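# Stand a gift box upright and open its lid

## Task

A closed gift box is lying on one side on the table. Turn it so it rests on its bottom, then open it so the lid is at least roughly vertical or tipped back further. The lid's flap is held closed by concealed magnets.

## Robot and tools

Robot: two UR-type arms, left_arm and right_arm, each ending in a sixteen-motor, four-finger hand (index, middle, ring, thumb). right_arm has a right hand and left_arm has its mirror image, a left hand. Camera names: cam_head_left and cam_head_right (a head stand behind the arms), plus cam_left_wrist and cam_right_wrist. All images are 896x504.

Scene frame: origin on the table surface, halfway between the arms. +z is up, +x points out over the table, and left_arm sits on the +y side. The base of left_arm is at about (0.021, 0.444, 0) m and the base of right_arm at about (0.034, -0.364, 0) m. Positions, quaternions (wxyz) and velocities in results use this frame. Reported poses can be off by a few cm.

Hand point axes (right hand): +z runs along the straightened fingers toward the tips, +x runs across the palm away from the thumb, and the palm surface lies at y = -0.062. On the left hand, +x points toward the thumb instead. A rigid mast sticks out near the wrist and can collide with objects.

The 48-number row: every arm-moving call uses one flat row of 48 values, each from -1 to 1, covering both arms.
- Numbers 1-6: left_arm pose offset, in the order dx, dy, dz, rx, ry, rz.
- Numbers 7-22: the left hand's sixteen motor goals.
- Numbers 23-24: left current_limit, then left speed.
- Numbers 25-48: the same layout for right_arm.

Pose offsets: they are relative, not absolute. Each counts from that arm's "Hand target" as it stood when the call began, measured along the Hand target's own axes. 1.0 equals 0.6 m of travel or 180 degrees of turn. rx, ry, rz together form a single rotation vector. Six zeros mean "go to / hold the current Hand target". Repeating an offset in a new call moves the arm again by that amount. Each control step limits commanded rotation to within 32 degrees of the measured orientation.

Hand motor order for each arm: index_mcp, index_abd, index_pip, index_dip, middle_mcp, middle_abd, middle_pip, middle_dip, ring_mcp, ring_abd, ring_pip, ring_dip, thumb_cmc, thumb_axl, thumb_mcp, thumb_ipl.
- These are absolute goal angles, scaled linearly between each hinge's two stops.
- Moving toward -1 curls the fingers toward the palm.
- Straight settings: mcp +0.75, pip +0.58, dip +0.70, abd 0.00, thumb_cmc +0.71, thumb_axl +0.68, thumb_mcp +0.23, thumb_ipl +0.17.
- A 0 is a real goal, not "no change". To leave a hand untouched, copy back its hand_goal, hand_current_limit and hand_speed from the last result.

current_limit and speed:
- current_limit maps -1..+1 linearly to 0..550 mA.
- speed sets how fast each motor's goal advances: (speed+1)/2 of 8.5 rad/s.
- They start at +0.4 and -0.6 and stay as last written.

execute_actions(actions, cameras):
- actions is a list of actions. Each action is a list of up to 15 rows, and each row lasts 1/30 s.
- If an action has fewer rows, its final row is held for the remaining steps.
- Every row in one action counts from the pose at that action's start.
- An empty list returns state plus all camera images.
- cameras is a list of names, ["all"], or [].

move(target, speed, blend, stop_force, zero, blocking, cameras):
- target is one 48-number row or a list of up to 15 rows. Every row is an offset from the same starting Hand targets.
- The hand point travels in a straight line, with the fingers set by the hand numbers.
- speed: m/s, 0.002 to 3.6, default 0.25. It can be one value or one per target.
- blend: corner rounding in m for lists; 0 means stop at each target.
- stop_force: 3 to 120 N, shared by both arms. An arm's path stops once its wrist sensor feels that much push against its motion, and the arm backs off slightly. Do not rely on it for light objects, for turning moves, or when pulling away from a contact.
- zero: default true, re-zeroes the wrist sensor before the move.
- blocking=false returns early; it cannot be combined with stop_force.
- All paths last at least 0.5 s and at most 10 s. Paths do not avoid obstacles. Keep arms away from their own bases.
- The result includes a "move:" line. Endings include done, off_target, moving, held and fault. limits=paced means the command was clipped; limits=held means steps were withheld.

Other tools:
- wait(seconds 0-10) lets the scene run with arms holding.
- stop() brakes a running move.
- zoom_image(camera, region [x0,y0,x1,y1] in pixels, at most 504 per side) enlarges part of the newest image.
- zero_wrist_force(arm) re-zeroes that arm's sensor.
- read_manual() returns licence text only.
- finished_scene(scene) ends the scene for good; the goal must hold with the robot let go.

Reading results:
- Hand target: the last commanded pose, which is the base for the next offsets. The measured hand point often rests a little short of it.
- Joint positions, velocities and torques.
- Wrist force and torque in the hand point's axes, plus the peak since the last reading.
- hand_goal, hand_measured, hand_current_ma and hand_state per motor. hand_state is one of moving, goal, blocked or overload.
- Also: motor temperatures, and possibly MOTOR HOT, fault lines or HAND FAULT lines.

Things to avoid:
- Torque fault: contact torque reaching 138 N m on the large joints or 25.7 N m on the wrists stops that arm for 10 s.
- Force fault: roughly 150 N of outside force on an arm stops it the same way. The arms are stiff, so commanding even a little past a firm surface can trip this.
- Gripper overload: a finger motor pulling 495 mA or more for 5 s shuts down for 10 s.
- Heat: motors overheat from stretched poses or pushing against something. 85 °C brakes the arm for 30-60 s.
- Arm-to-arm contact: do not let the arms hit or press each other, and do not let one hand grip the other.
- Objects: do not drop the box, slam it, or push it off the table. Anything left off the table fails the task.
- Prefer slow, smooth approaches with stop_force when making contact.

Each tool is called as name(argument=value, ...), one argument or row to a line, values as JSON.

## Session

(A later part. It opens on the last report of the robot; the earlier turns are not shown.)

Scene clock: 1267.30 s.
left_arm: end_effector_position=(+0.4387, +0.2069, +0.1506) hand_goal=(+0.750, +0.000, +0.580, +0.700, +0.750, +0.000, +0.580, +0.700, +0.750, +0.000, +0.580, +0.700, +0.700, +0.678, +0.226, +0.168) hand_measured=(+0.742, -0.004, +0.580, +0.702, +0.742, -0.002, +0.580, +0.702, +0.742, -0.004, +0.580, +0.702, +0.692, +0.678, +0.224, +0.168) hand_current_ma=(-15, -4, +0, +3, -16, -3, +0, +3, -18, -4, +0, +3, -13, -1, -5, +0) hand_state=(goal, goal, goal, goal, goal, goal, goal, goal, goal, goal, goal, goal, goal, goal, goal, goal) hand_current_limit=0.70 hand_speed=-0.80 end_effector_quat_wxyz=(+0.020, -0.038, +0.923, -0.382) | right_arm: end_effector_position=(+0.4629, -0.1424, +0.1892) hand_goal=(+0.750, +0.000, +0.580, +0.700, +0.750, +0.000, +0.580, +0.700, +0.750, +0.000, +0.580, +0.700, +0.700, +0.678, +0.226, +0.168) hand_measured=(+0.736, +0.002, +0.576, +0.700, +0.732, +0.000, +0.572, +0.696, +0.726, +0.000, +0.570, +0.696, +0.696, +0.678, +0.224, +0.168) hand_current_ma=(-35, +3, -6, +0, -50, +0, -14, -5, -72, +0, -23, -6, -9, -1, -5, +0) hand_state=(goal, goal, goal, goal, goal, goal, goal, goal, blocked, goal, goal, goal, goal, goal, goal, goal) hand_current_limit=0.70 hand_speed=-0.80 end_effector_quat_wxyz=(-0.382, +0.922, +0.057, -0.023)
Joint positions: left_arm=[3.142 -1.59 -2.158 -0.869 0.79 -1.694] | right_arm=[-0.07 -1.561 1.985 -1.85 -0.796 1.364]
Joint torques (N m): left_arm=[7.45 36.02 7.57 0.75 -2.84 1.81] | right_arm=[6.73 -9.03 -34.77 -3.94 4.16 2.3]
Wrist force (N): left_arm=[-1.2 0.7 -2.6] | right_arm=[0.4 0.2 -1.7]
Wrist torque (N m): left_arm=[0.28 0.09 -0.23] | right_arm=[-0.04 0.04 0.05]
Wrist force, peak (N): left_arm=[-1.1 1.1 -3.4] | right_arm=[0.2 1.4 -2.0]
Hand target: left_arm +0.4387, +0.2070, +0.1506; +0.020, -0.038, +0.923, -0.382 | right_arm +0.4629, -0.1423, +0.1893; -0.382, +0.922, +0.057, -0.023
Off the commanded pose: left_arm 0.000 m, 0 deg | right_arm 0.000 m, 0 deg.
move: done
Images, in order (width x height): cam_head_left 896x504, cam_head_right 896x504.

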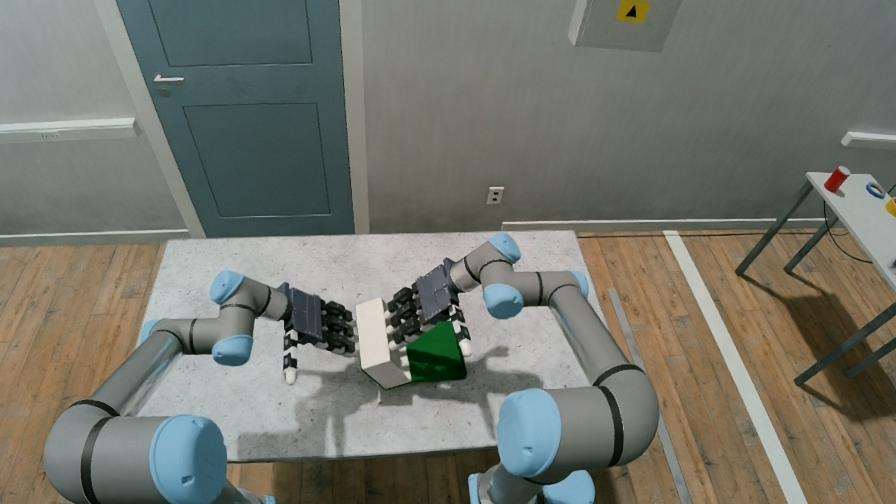

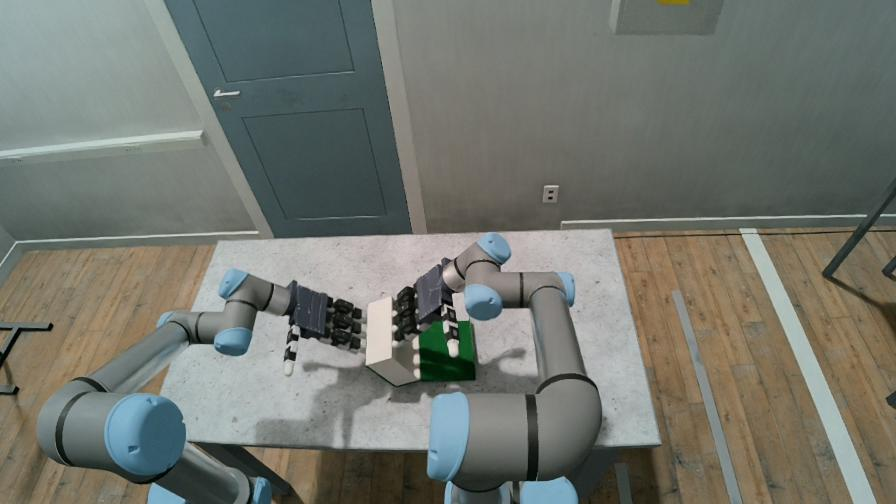

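move(
  target=[
    [0,0.0373,-0.0151,0,0,0,0.75,0,0.58,0.7,0.75,0,0.58,0.7,0.75,0,0.58,0.7,0.7,0.678,0.226,0.168,0.7,-0.8,0,-0.0373,0.0307,0,0,0,0.75,0,0.58,0.7,0.75,0,0.58,0.7,0.75,0,0.58,0.7,0.7,0.678,0.226,0.168,0.7,-0.8],
    [0,0.0773,-0.0255,0,0,0,0.75,0,0.58,0.7,0.75,0,0.58,0.7,0.75,0,0.58,0.7,0.7,0.678,0.226,0.168,0.7,-0.8,0,-0.0688,0.0674,0,0,0,0.75,0,0.58,0.7,0.75,0,0.58,0.7,0.75,0,0.58,0.7,0.7,0.678,0.226,0.168,0.7,-0.8],
  ],
  speed=0.03,
  blend=0.005,
  cameras=["cam_head_left", "cam_head_right"],
)

zoom_image(
  camera="cam_head_left",
  region=[260, 240, 500, 420],
)

zoom_image(
  camera="cam_head_right",
  region=[260, 240, 500, 420],
)

Scene clock: 1284.73 s.
left_arm: end_effector_position=(+0.4351, +0.2504, +0.1287) hand_goal=(+0.750, +0.000, +0.580, +0.700, +0.750, +0.000, +0.580, +0.700, +0.750, +0.000, +0.580, +0.700, +0.700, +0.678, +0.226, +0.168) hand_measured=(+0.742, -0.002, +0.580, +0.702, +0.740, -0.002, +0.578, +0.702, +0.738, -0.002, +0.578, +0.700, +0.692, +0.678, +0.224, +0.168) hand_current_ma=(-15, -3, -1, +2, -19, -2, -3, +1, -27, -2, -3, +1, -13, -1, -5, +0) hand_state=(goal, goal, goal, goal, goal, goal, goal, goal, goal, goal, goal, goal, goal, goal, goal, goal) hand_current_limit=0.70 hand_speed=-0.80 end_effector_quat_wxyz=(+0.020, -0.038, +0.923, -0.382) | right_arm: end_effector_position=(+0.4557, -0.0851, +0.1899) hand_goal=(+0.750, +0.000, +0.580, +0.700, +0.750, +0.000, +0.580, +0.700, +0.750, +0.000, +0.580, +0.700, +0.700, +0.678, +0.226, +0.168) hand_measured=(+0.736, +0.002, +0.576, +0.700, +0.732, +0.000, +0.574, +0.696, +0.726, +0.000, +0.570, +0.696, +0.696, +0.678, +0.224, +0.168) hand_current_ma=(-35, +3, -6, +0, -47, +0, -13, -5, -72, +0, -23, -6, -9, -1, -5, +0) hand_state=(goal, goal, goal, goal, goal, goal, goal, goal, blocked, goal, goal, goal, goal, goal, goal, goal) hand_current_limit=0.70 hand_speed=-0.80 end_effector_quat_wxyz=(-0.382, +0.922, +0.057, -0.023) end_effector_velocity=(+0.000, +0.001, +0.000) end_effector_angular_velocity=(+0.000, +0.001, -0.001)
Joint positions: left_arm=[3.245 -1.574 -2.212 -0.935 0.785 -1.548] | right_arm=[0.053 -1.524 1.979 -2.003 -0.785 1.537]
Joint velocities: left_arm=[within noise] | right_arm=[0.003 0.001 0 -0.003 0 0.005]
Joint torques (N m): left_arm=[6.66 34.42 7.63 0.71 -3.12 1.86] | right_arm=[7.65 -9.51 -34.42 -3.94 2.97 2.04]
Wrist force (N): left_arm=[-0.8 1.5 -2.3] | right_arm=[0.3 0.7 -1.9]
Wrist torque (N m): left_arm=[0.23 0.05 -0.22] | right_arm=[-0.02 0.07 0.02]
Wrist force, peak (N): left_arm=[-1.4 1.0 -2.8] | right_arm=[0.6 0.7 -2.2]
Hand target: left_arm +0.4351, +0.2505, +0.1286; +0.020, -0.038, +0.923, -0.382 | right_arm +0.4557, -0.0850, +0.1899; -0.382, +0.922, +0.057, -0.023
Off the commanded pose: left_arm 0.000 m, 0 deg | right_arm 0.000 m, 0 deg.
move: done
Images, in order (width x height): cam_head_left 896x504, cam_head_right 896x504.

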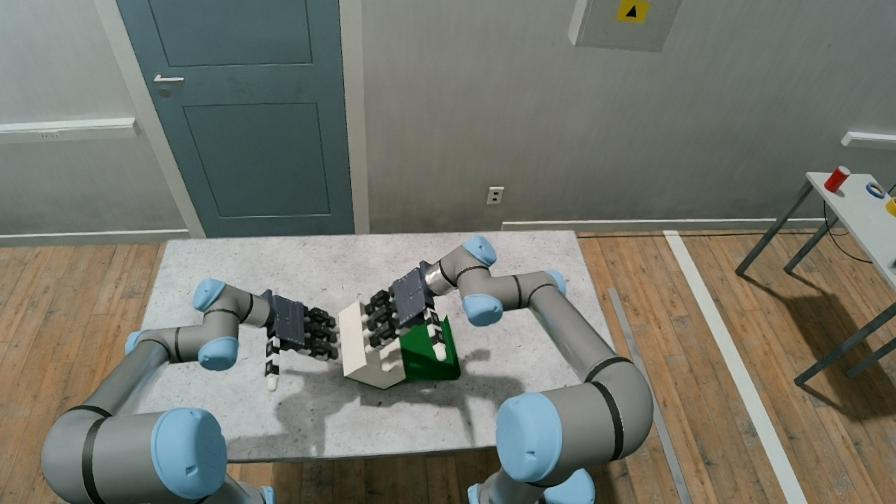

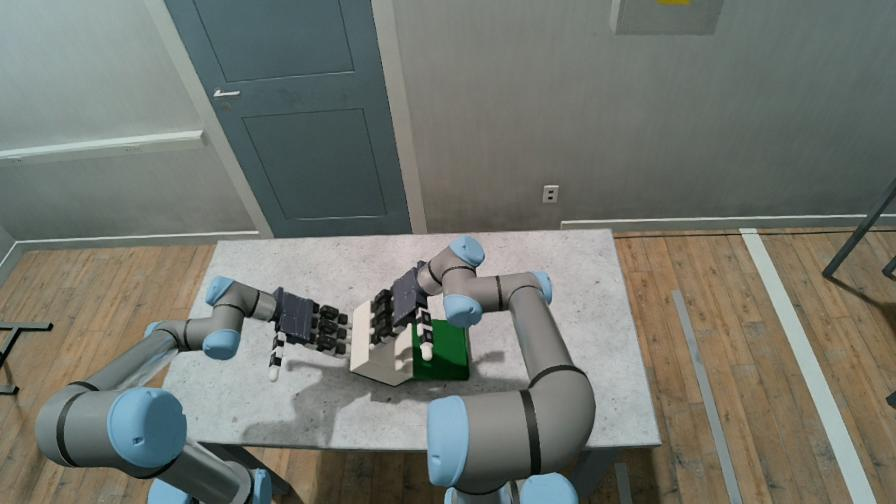

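Scaled by 2.100 from the camera's 896x504 image, which has a finer 1280x720 frame.

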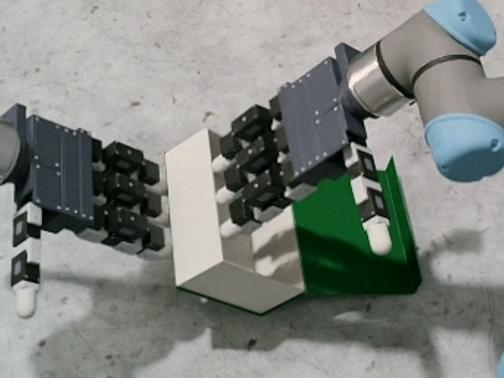

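Scaled by 2.100 from the camera's 896x504 image, which has a finer 1280x720 frame.

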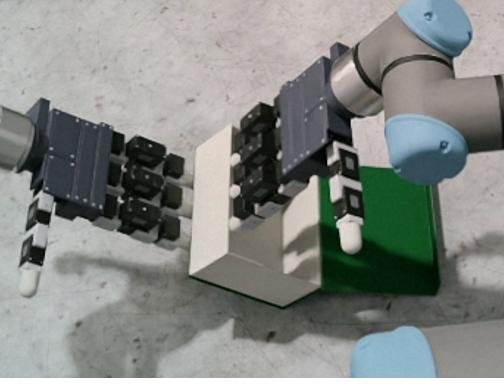

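move(
  target=[
    [0,0.0425,-0.0047,0,0,0,0.75,0,0.58,0.7,0.75,0,0.58,0.7,0.75,0,0.58,0.7,0.7,0.678,0.226,0.168,0.7,-0.8,0,-0.0247,0.0415,0,0,0,0.75,0,0.58,0.7,0.75,0,0.58,0.7,0.75,0,0.58,0.7,0.7,0.678,0.226,0.168,0.7,-0.8],
    [0,0.0871,-0.0034,0,0,0,0.75,0,0.58,0.7,0.75,0,0.58,0.7,0.75,0,0.58,0.7,0.7,0.678,0.226,0.168,0.7,-0.8,0,-0.0418,0.0866,0,0,0,0.75,0,0.58,0.7,0.75,0,0.58,0.7,0.75,0,0.58,0.7,0.7,0.678,0.226,0.168,0.7,-0.8],
  ],
  speed=0.03,
  blend=0.005,
  cameras=["cam_head_left", "cam_head_right"],
)

zoom_image(
  camera="cam_head_left",
  region=[250, 250, 490, 430],
)

zoom_image(
  camera="cam_head_right",
  region=[250, 250, 490, 430],
)

Scene clock: 1301.53 s.
left_arm: end_effector_position=(+0.4321, +0.2887, +0.0932) hand_goal=(+0.750, +0.000, +0.580, +0.700, +0.750, +0.000, +0.580, +0.700, +0.750, +0.000, +0.580, +0.700, +0.700, +0.678, +0.226, +0.168) hand_measured=(+0.742, -0.002, +0.580, +0.702, +0.740, -0.002, +0.578, +0.702, +0.738, +0.000, +0.578, +0.700, +0.692, +0.678, +0.224, +0.168) hand_current_ma=(-15, -3, -1, +2, -20, -1, -3, +1, -28, -1, -3, +1, -13, -1, -5, +0) hand_state=(goal, goal, goal, goal, goal, goal, goal, goal, goal, goal, goal, goal, goal, goal, goal, goal) hand_current_limit=0.70 hand_speed=-0.80 end_effector_quat_wxyz=(+0.020, -0.038, +0.923, -0.382) | right_arm: end_effector_position=(+0.4490, -0.0310, +0.1709) hand_goal=(+0.750, +0.000, +0.580, +0.700, +0.750, +0.000, +0.580, +0.700, +0.750, +0.000, +0.580, +0.700, +0.700, +0.678, +0.226, +0.168) hand_measured=(+0.736, +0.002, +0.576, +0.700, +0.732, +0.000, +0.574, +0.696, +0.728, +0.000, +0.572, +0.696, +0.696, +0.678, +0.224, +0.168) hand_current_ma=(-35, +3, -6, +0, -47, +0, -13, -5, -59, -1, -17, -6, -9, -1, -5, +0) hand_state=(goal, goal, goal, goal, goal, goal, goal, goal, blocked, goal, goal, goal, goal, goal, goal, goal) hand_current_limit=0.70 hand_speed=-0.80 end_effector_quat_wxyz=(-0.382, +0.922, +0.057, -0.023)
Joint positions: left_arm=[3.339 -1.602 -2.269 -0.942 0.79 -1.416] | right_arm=[0.167 -1.448 1.983 -2.196 -0.789 1.697]
Joint torques (N m): left_arm=[7.59 6.32 5.71 4.57 0.53 1.65] | right_arm=[7.79 -13.31 -16.5 -4.17 -1.44 2.13]
Wrist force (N): left_arm=[-1.2 1.1 -2.3] | right_arm=[0.0 0.0 -2.0]
Wrist torque (N m): left_arm=[0.26 0.10 -0.25] | right_arm=[0.01 0.06 -0.01]
Wrist force, peak (N): left_arm=[-1.2 1.4 -2.4] | right_arm=[0.2 0.4 -2.5]
Hand target: left_arm +0.4321, +0.2888, +0.0931; +0.020, -0.038, +0.923, -0.382 | right_arm +0.4490, -0.0309, +0.1709; -0.382, +0.922, +0.057, -0.023
Off the commanded pose: left_arm 0.000 m, 0 deg | right_arm 0.000 m, 0 deg.
move: done
Images, in order (width x height): cam_head_left 896x504, cam_head_right 896x504.

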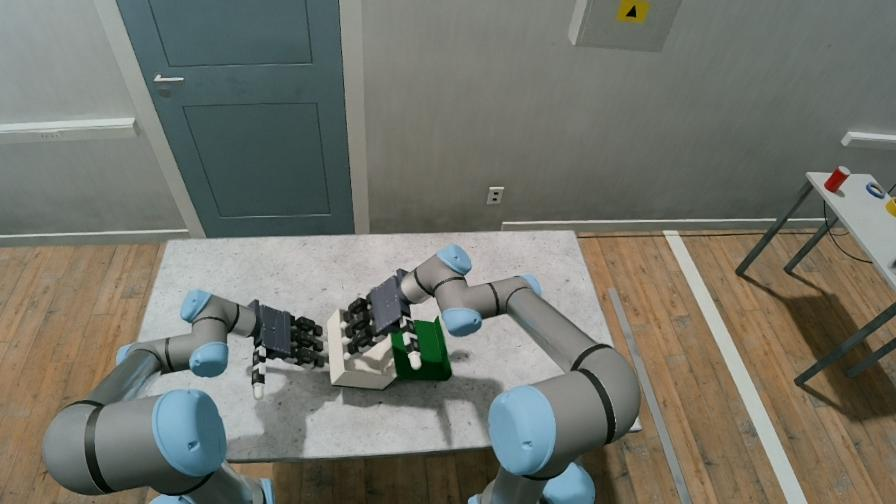

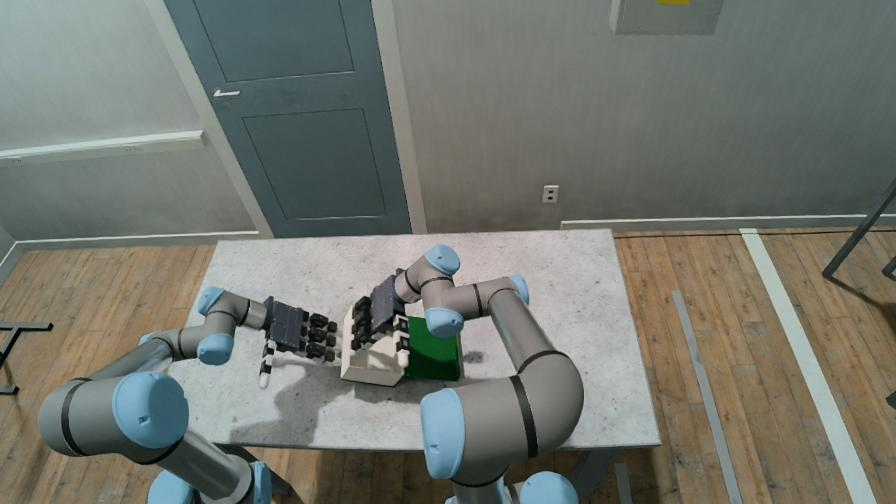

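Scaled by 2.100 from the camera's 896x504 image, which has a finer 1280x720 frame.

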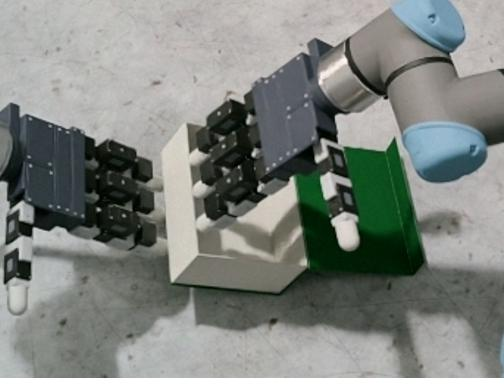

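Scaled by 2.100 from the camera's 896x504 image, which has a finer 1280x720 frame.

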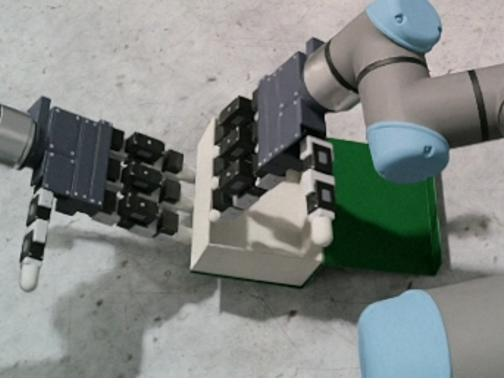

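move(
  target=[
    [0,0,0,0,0,0,0.75,0,0.58,0.7,0.75,0,0.58,0.7,0.75,0,0.58,0.7,0.7,0.678,0.226,0.168,0.7,-0.8,0,0,-0.1,0,0,0,0.75,0,0.58,0.7,0.75,0,0.58,0.7,0.75,0,0.58,0.7,0.7,0.678,0.226,0.168,0.7,-0.8],
    [0,0,0,0,0,0,0.75,0,0.58,0.7,0.75,0,0.58,0.7,0.75,0,0.58,0.7,0.7,0.678,0.226,0.168,0.7,-0.8,0,-0.083,-0.3,0,0,0,0.75,0,0.58,0.7,0.75,0,0.58,0.7,0.75,0,0.58,0.7,0.7,0.678,0.226,0.168,0.7,-0.8],
  ],
  speed=[0.05,0.15],
)

move(
  target=[
    [0,0.0425,0.0157,0,0,0,0.75,0,0.58,0.7,0.75,0,0.58,0.7,0.75,0,0.58,0.7,0.7,0.678,0.226,0.168,0.7,-0.8,0,0,0,0,0,0,0.75,0,0.58,0.7,0.75,0,0.58,0.7,0.75,0,0.58,0.7,0.7,0.678,0.226,0.168,0.7,-0.8],
    [0,0.0748,0.0329,0,0,0,0.75,0,0.58,0.7,0.75,0,0.58,0.7,0.75,0,0.58,0.7,0.7,0.678,0.226,0.168,0.7,-0.8,0,0,0,0,0,0,0.75,0,0.58,0.7,0.75,0,0.58,0.7,0.75,0,0.58,0.7,0.7,0.678,0.226,0.168,0.7,-0.8],
  ],
  speed=0.025,
  blend=0.003,
  cameras=["cam_head_left", "cam_head_right"],
)

zoom_image(
  camera="cam_head_left",
  region=[240, 260, 480, 440],
)

Scene clock: 1337.03 s.
left_arm: end_effector_position=(+0.4321, +0.2888, +0.0931) hand_goal=(+0.750, +0.000, +0.580, +0.700, +0.750, +0.000, +0.580, +0.700, +0.750, +0.000, +0.580, +0.700, +0.700, +0.678, +0.226, +0.168) hand_measured=(+0.742, -0.002, +0.580, +0.702, +0.740, -0.002, +0.578, +0.702, +0.738, +0.000, +0.578, +0.700, +0.692, +0.678, +0.224, +0.168) hand_current_ma=(-15, -3, -1, +2, -20, -1, -3, +1, -28, -1, -3, +1, -13, -1, -5, +0) hand_state=(goal, goal, goal, goal, goal, goal, goal, goal, goal, goal, goal, goal, goal, goal, goal, goal) hand_current_limit=0.70 hand_speed=-0.80 end_effector_quat_wxyz=(+0.020, -0.038, +0.923, -0.382) | right_arm: end_effector_position=(+0.4602, -0.1224, +0.3333) hand_goal=(+0.750, +0.000, +0.580, +0.700, +0.750, +0.000, +0.580, +0.700, +0.750, +0.000, +0.580, +0.700, +0.700, +0.678, +0.226, +0.168) hand_measured=(+0.736, +0.002, +0.576, +0.700, +0.732, +0.000, +0.574, +0.696, +0.732, +0.000, +0.574, +0.696, +0.696, +0.678, +0.224, +0.168) hand_current_ma=(-35, +3, -6, +0, -45, +0, -13, -5, -45, -1, -12, -6, -9, -1, -5, +0) hand_state=(goal, goal, goal, goal, goal, goal, goal, goal, goal, goal, goal, goal, goal, goal, goal, goal) hand_current_limit=0.70 hand_speed=-0.80 end_effector_quat_wxyz=(-0.382, +0.922, +0.057, -0.023)
Joint positions: left_arm=[3.339 -1.602 -2.269 -0.942 0.79 -1.416] | right_arm=[-0.027 -1.635 1.688 -1.522 -0.79 1.424]
Joint torques (N m): left_arm=[7.11 7.4 4.63 3.45 -0.19 1.79] | right_arm=[-6.36 -8.4 -36.47 -0.31 -0.45 -1.61]
Wrist force (N): left_arm=[-1.1 1.1 -2.3] | right_arm=[-0.1 -0.2 -2.3]
Wrist torque (N m): left_arm=[0.26 0.10 -0.25] | right_arm=[-0.02 0.11 0.17]
Wrist force, peak (N): left_arm=[-1.0 1.0 -2.6] | right_arm=[0.3 -0.7 -2.9]
Hand target: left_arm +0.4321, +0.2888, +0.0931; +0.020, -0.038, +0.923, -0.382 | right_arm +0.4602, -0.1224, +0.3333; -0.382, +0.922, +0.057, -0.023
Off the commanded pose: left_arm 0.000 m, 0 deg | right_arm 0.000 m, 0 deg.
move: done

Scene clock: 1339.43 s.
left_arm: end_effector_position=(+0.4309, +0.3065, +0.0475) hand_goal=(+0.750, +0.000, +0.580, +0.700, +0.750, +0.000, +0.580, +0.700, +0.750, +0.000, +0.580, +0.700, +0.700, +0.678, +0.226, +0.168) hand_measured=(+0.742, -0.002, +0.580, +0.702, +0.740, -0.002, +0.578, +0.702, +0.738, +0.000, +0.578, +0.700, +0.692, +0.678, +0.224, +0.168) hand_current_ma=(-15, -3, -1, +2, -20, -1, -3, +1, -28, -1, -3, +1, -13, -1, -5, +0) hand_state=(goal, goal, goal, goal, goal, goal, goal, goal, goal, goal, goal, goal, goal, goal, goal, goal) hand_current_limit=0.70 hand_speed=-0.80 end_effector_quat_wxyz=(+0.020, -0.038, +0.923, -0.382) | right_arm: end_effector_position=(+0.4602, -0.1224, +0.3333) hand_goal=(+0.750, +0.000, +0.580, +0.700, +0.750, +0.000, +0.580, +0.700, +0.750, +0.000, +0.580, +0.700, +0.700, +0.678, +0.226, +0.168) hand_measured=(+0.736, +0.002, +0.576, +0.700, +0.732, +0.000, +0.574, +0.696, +0.732, +0.000, +0.574, +0.696, +0.696, +0.678, +0.224, +0.168) hand_current_ma=(-35, +3, -6, +0, -45, +0, -13, -5, -45, -1, -12, -6, -9, -1, -5, +0) hand_state=(goal, goal, goal, goal, goal, goal, goal, goal, goal, goal, goal, goal, goal, goal, goal, goal) hand_current_limit=0.70 hand_speed=-0.80 end_effector_quat_wxyz=(-0.382, +0.922, +0.057, -0.023)
Joint positions: left_arm=[3.382 -1.69 -2.323 -0.844 0.796 -1.356] | right_arm=[-0.027 -1.635 1.688 -1.521 -0.79 1.424]
Joint torques (N m): left_arm=[6.59 9.1 3.55 4.51 0.14 1.89] | right_arm=[-6.03 -7.41 -36.34 -0.51 2.89 -1.63]
Wrist force (N): left_arm=[-0.7 1.0 -2.2] | right_arm=[0.2 -0.2 -2.0]
Wrist torque (N m): left_arm=[0.21 0.07 -0.18] | right_arm=[-0.05 0.07 0.19]
Wrist force, peak (N): left_arm=[-1.0 1.4 -2.9] | right_arm=[0.1 -0.3 -2.5]
Hand target: left_arm +0.4309, +0.3065, +0.0474; +0.020, -0.038, +0.923, -0.382 | right_arm +0.4602, -0.1224, +0.3333; -0.382, +0.922, +0.057, -0.023
Off the commanded pose: left_arm 0.000 m, 0 deg | right_arm 0.000 m, 0 deg.
move: done
Images, in order (width x height): cam_head_left 896x504, cam_head_right 896x504.

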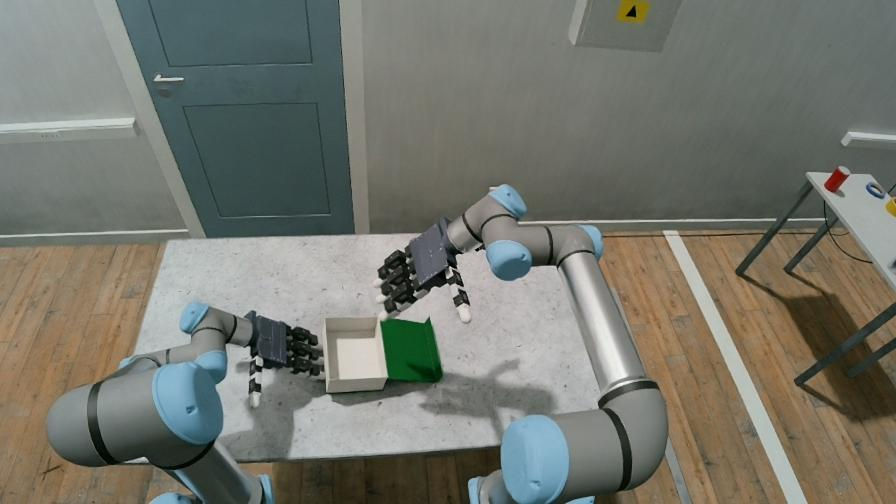

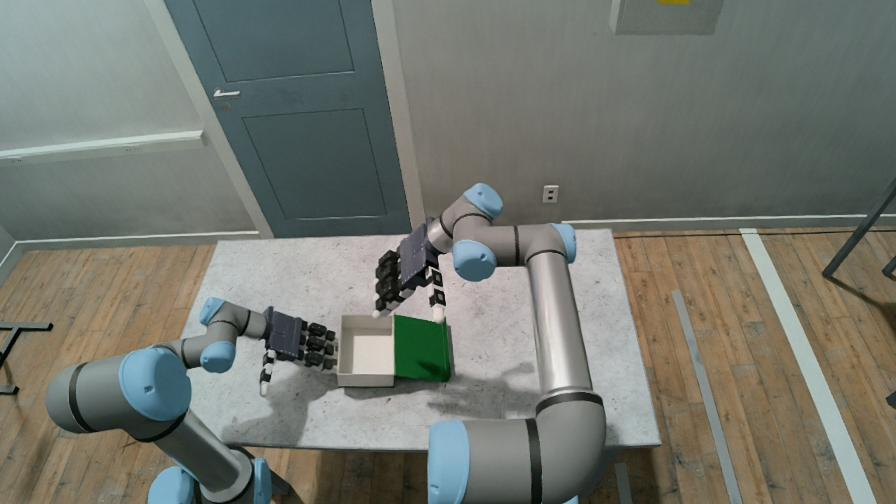

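Scaled by 2.100 from the camera's 896x504 image, which has a finer 1280x720 frame.

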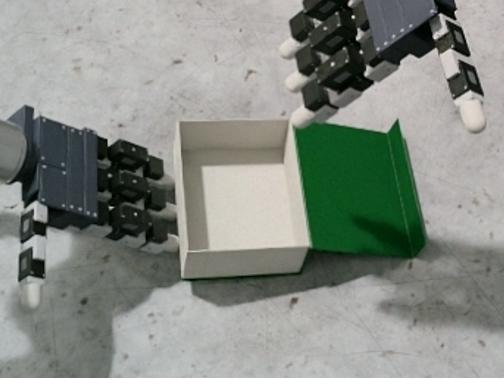

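move(
  target=[
    [0,0.0707,-0.0707,0,0,0,0.75,0,0.58,0.7,0.75,0,0.58,0.7,0.75,0,0.58,0.7,0.7,0.678,0.226,0.168,0.7,-0.8,0,0,0,0,0,0,0.75,0,0.58,0.7,0.75,0,0.58,0.7,0.75,0,0.58,0.7,0.7,0.678,0.226,0.168,0.7,-0.8],
    [0,-0.047,-0.1887,0,0,0,0.75,0,0.58,0.7,0.75,0,0.58,0.7,0.75,0,0.58,0.7,0.7,0.678,0.226,0.168,0.7,-0.8,0,0,0,0,0,0,0.75,0,0.58,0.7,0.75,0,0.58,0.7,0.75,0,0.58,0.7,0.7,0.678,0.226,0.168,0.7,-0.8],
  ],
  speed=[0.02,0.1],
  cameras=["cam_head_left", "cam_head_right"],
)

zoom_image(
  camera="cam_head_left",
  region=[280, 280, 480, 430],
)

zoom_image(
  camera="cam_head_right",
  region=[280, 280, 480, 430],
)

Scene clock: 1353.23 s.
left_arm: end_effector_position=(+0.4249, +0.3663, +0.1473) hand_goal=(+0.750, +0.000, +0.580, +0.700, +0.750, +0.000, +0.580, +0.700, +0.750, +0.000, +0.580, +0.700, +0.700, +0.678, +0.226, +0.168) hand_measured=(+0.742, -0.002, +0.580, +0.702, +0.740, -0.002, +0.578, +0.700, +0.736, +0.000, +0.578, +0.700, +0.692, +0.678, +0.224, +0.168) hand_current_ma=(-16, -3, -1, +2, -21, -1, -3, +1, -30, -1, -4, +0, -13, -1, -5, +0) hand_state=(goal, goal, goal, goal, goal, goal, goal, goal, goal, goal, goal, goal, goal, goal, goal, goal) hand_current_limit=0.70 hand_speed=-0.80 end_effector_quat_wxyz=(+0.020, -0.038, +0.923, -0.382) | right_arm: end_effector_position=(+0.4602, -0.1224, +0.3333) hand_goal=(+0.750, +0.000, +0.580, +0.700, +0.750, +0.000, +0.580, +0.700, +0.750, +0.000, +0.580, +0.700, +0.700, +0.678, +0.226, +0.168) hand_measured=(+0.736, +0.002, +0.576, +0.700, +0.732, +0.000, +0.574, +0.696, +0.732, +0.000, +0.574, +0.696, +0.696, +0.678, +0.224, +0.168) hand_current_ma=(-35, +3, -6, +0, -45, +0, -13, -5, -45, -1, -12, -6, -9, -1, -5, +0) hand_state=(goal, goal, goal, goal, goal, goal, goal, goal, goal, goal, goal, goal, goal, goal, goal, goal) hand_current_limit=0.70 hand_speed=-0.80 end_effector_quat_wxyz=(-0.382, +0.922, +0.057, -0.023)
Joint positions: left_arm=[3.53 -1.463 -2.176 -1.354 0.827 -1.156] | right_arm=[-0.027 -1.635 1.688 -1.521 -0.79 1.424]
Joint torques (N m): left_arm=[7.07 29.6 30.16 0.05 0.21 1.86] | right_arm=[-6.12 -7.93 -36.48 -0.43 2.81 -1.66]
Wrist force (N): left_arm=[-0.7 0.7 -2.5] | right_arm=[0.0 -0.2 -2.0]
Wrist torque (N m): left_arm=[0.28 0.01 -0.16] | right_arm=[-0.04 0.09 0.17]
Wrist force, peak (N): left_arm=[-0.9 0.6 -2.9] | right_arm=[0.1 -0.4 -2.5]
Hand target: left_arm +0.4249, +0.3663, +0.1474; +0.020, -0.038, +0.923, -0.382 | right_arm +0.4602, -0.1224, +0.3333; -0.382, +0.922, +0.057, -0.023
Off the commanded pose: left_arm 0.000 m, 0 deg | right_arm 0.000 m, 0 deg.
move: done
Images, in order (width x height): cam_head_left 896x504, cam_head_right 896x504.

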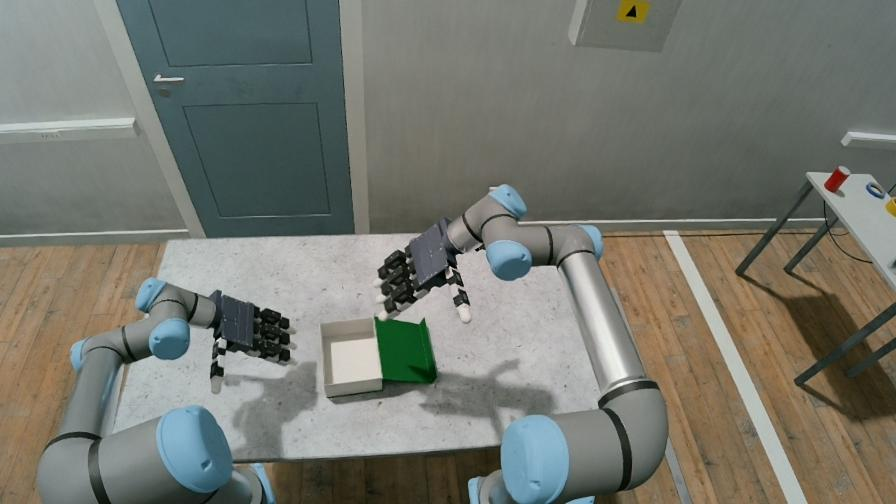

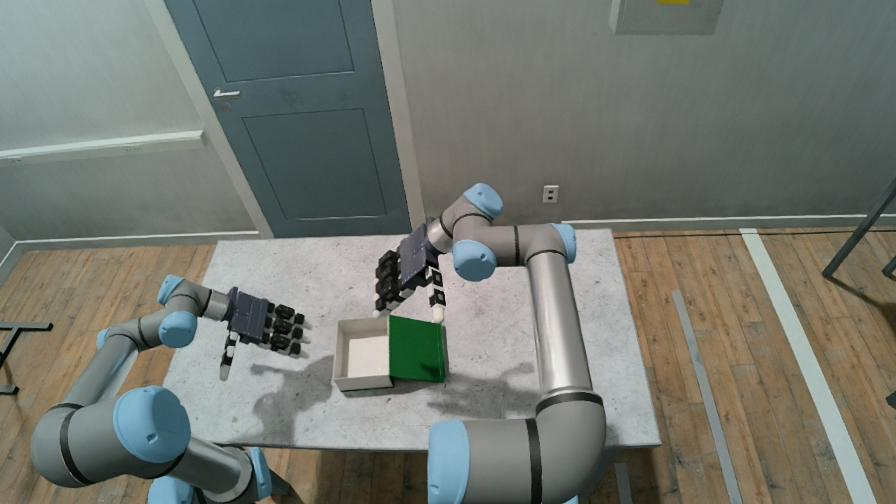

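Scaled by 2.520 from the camera's 896x504 image, which has a finer 1280x720 frame.

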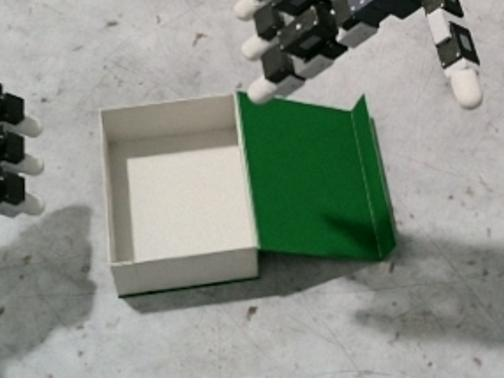

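Scaled by 2.520 from the camera's 896x504 image, which has a finer 1280x720 frame.

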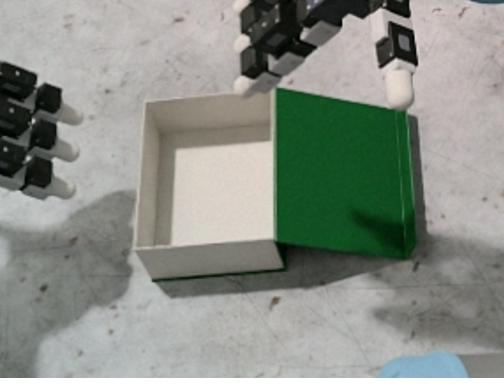

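Box is upright on its base with the lid fully back.

finished_scene(
  scene=2,
)

The scene is finished: the task was done.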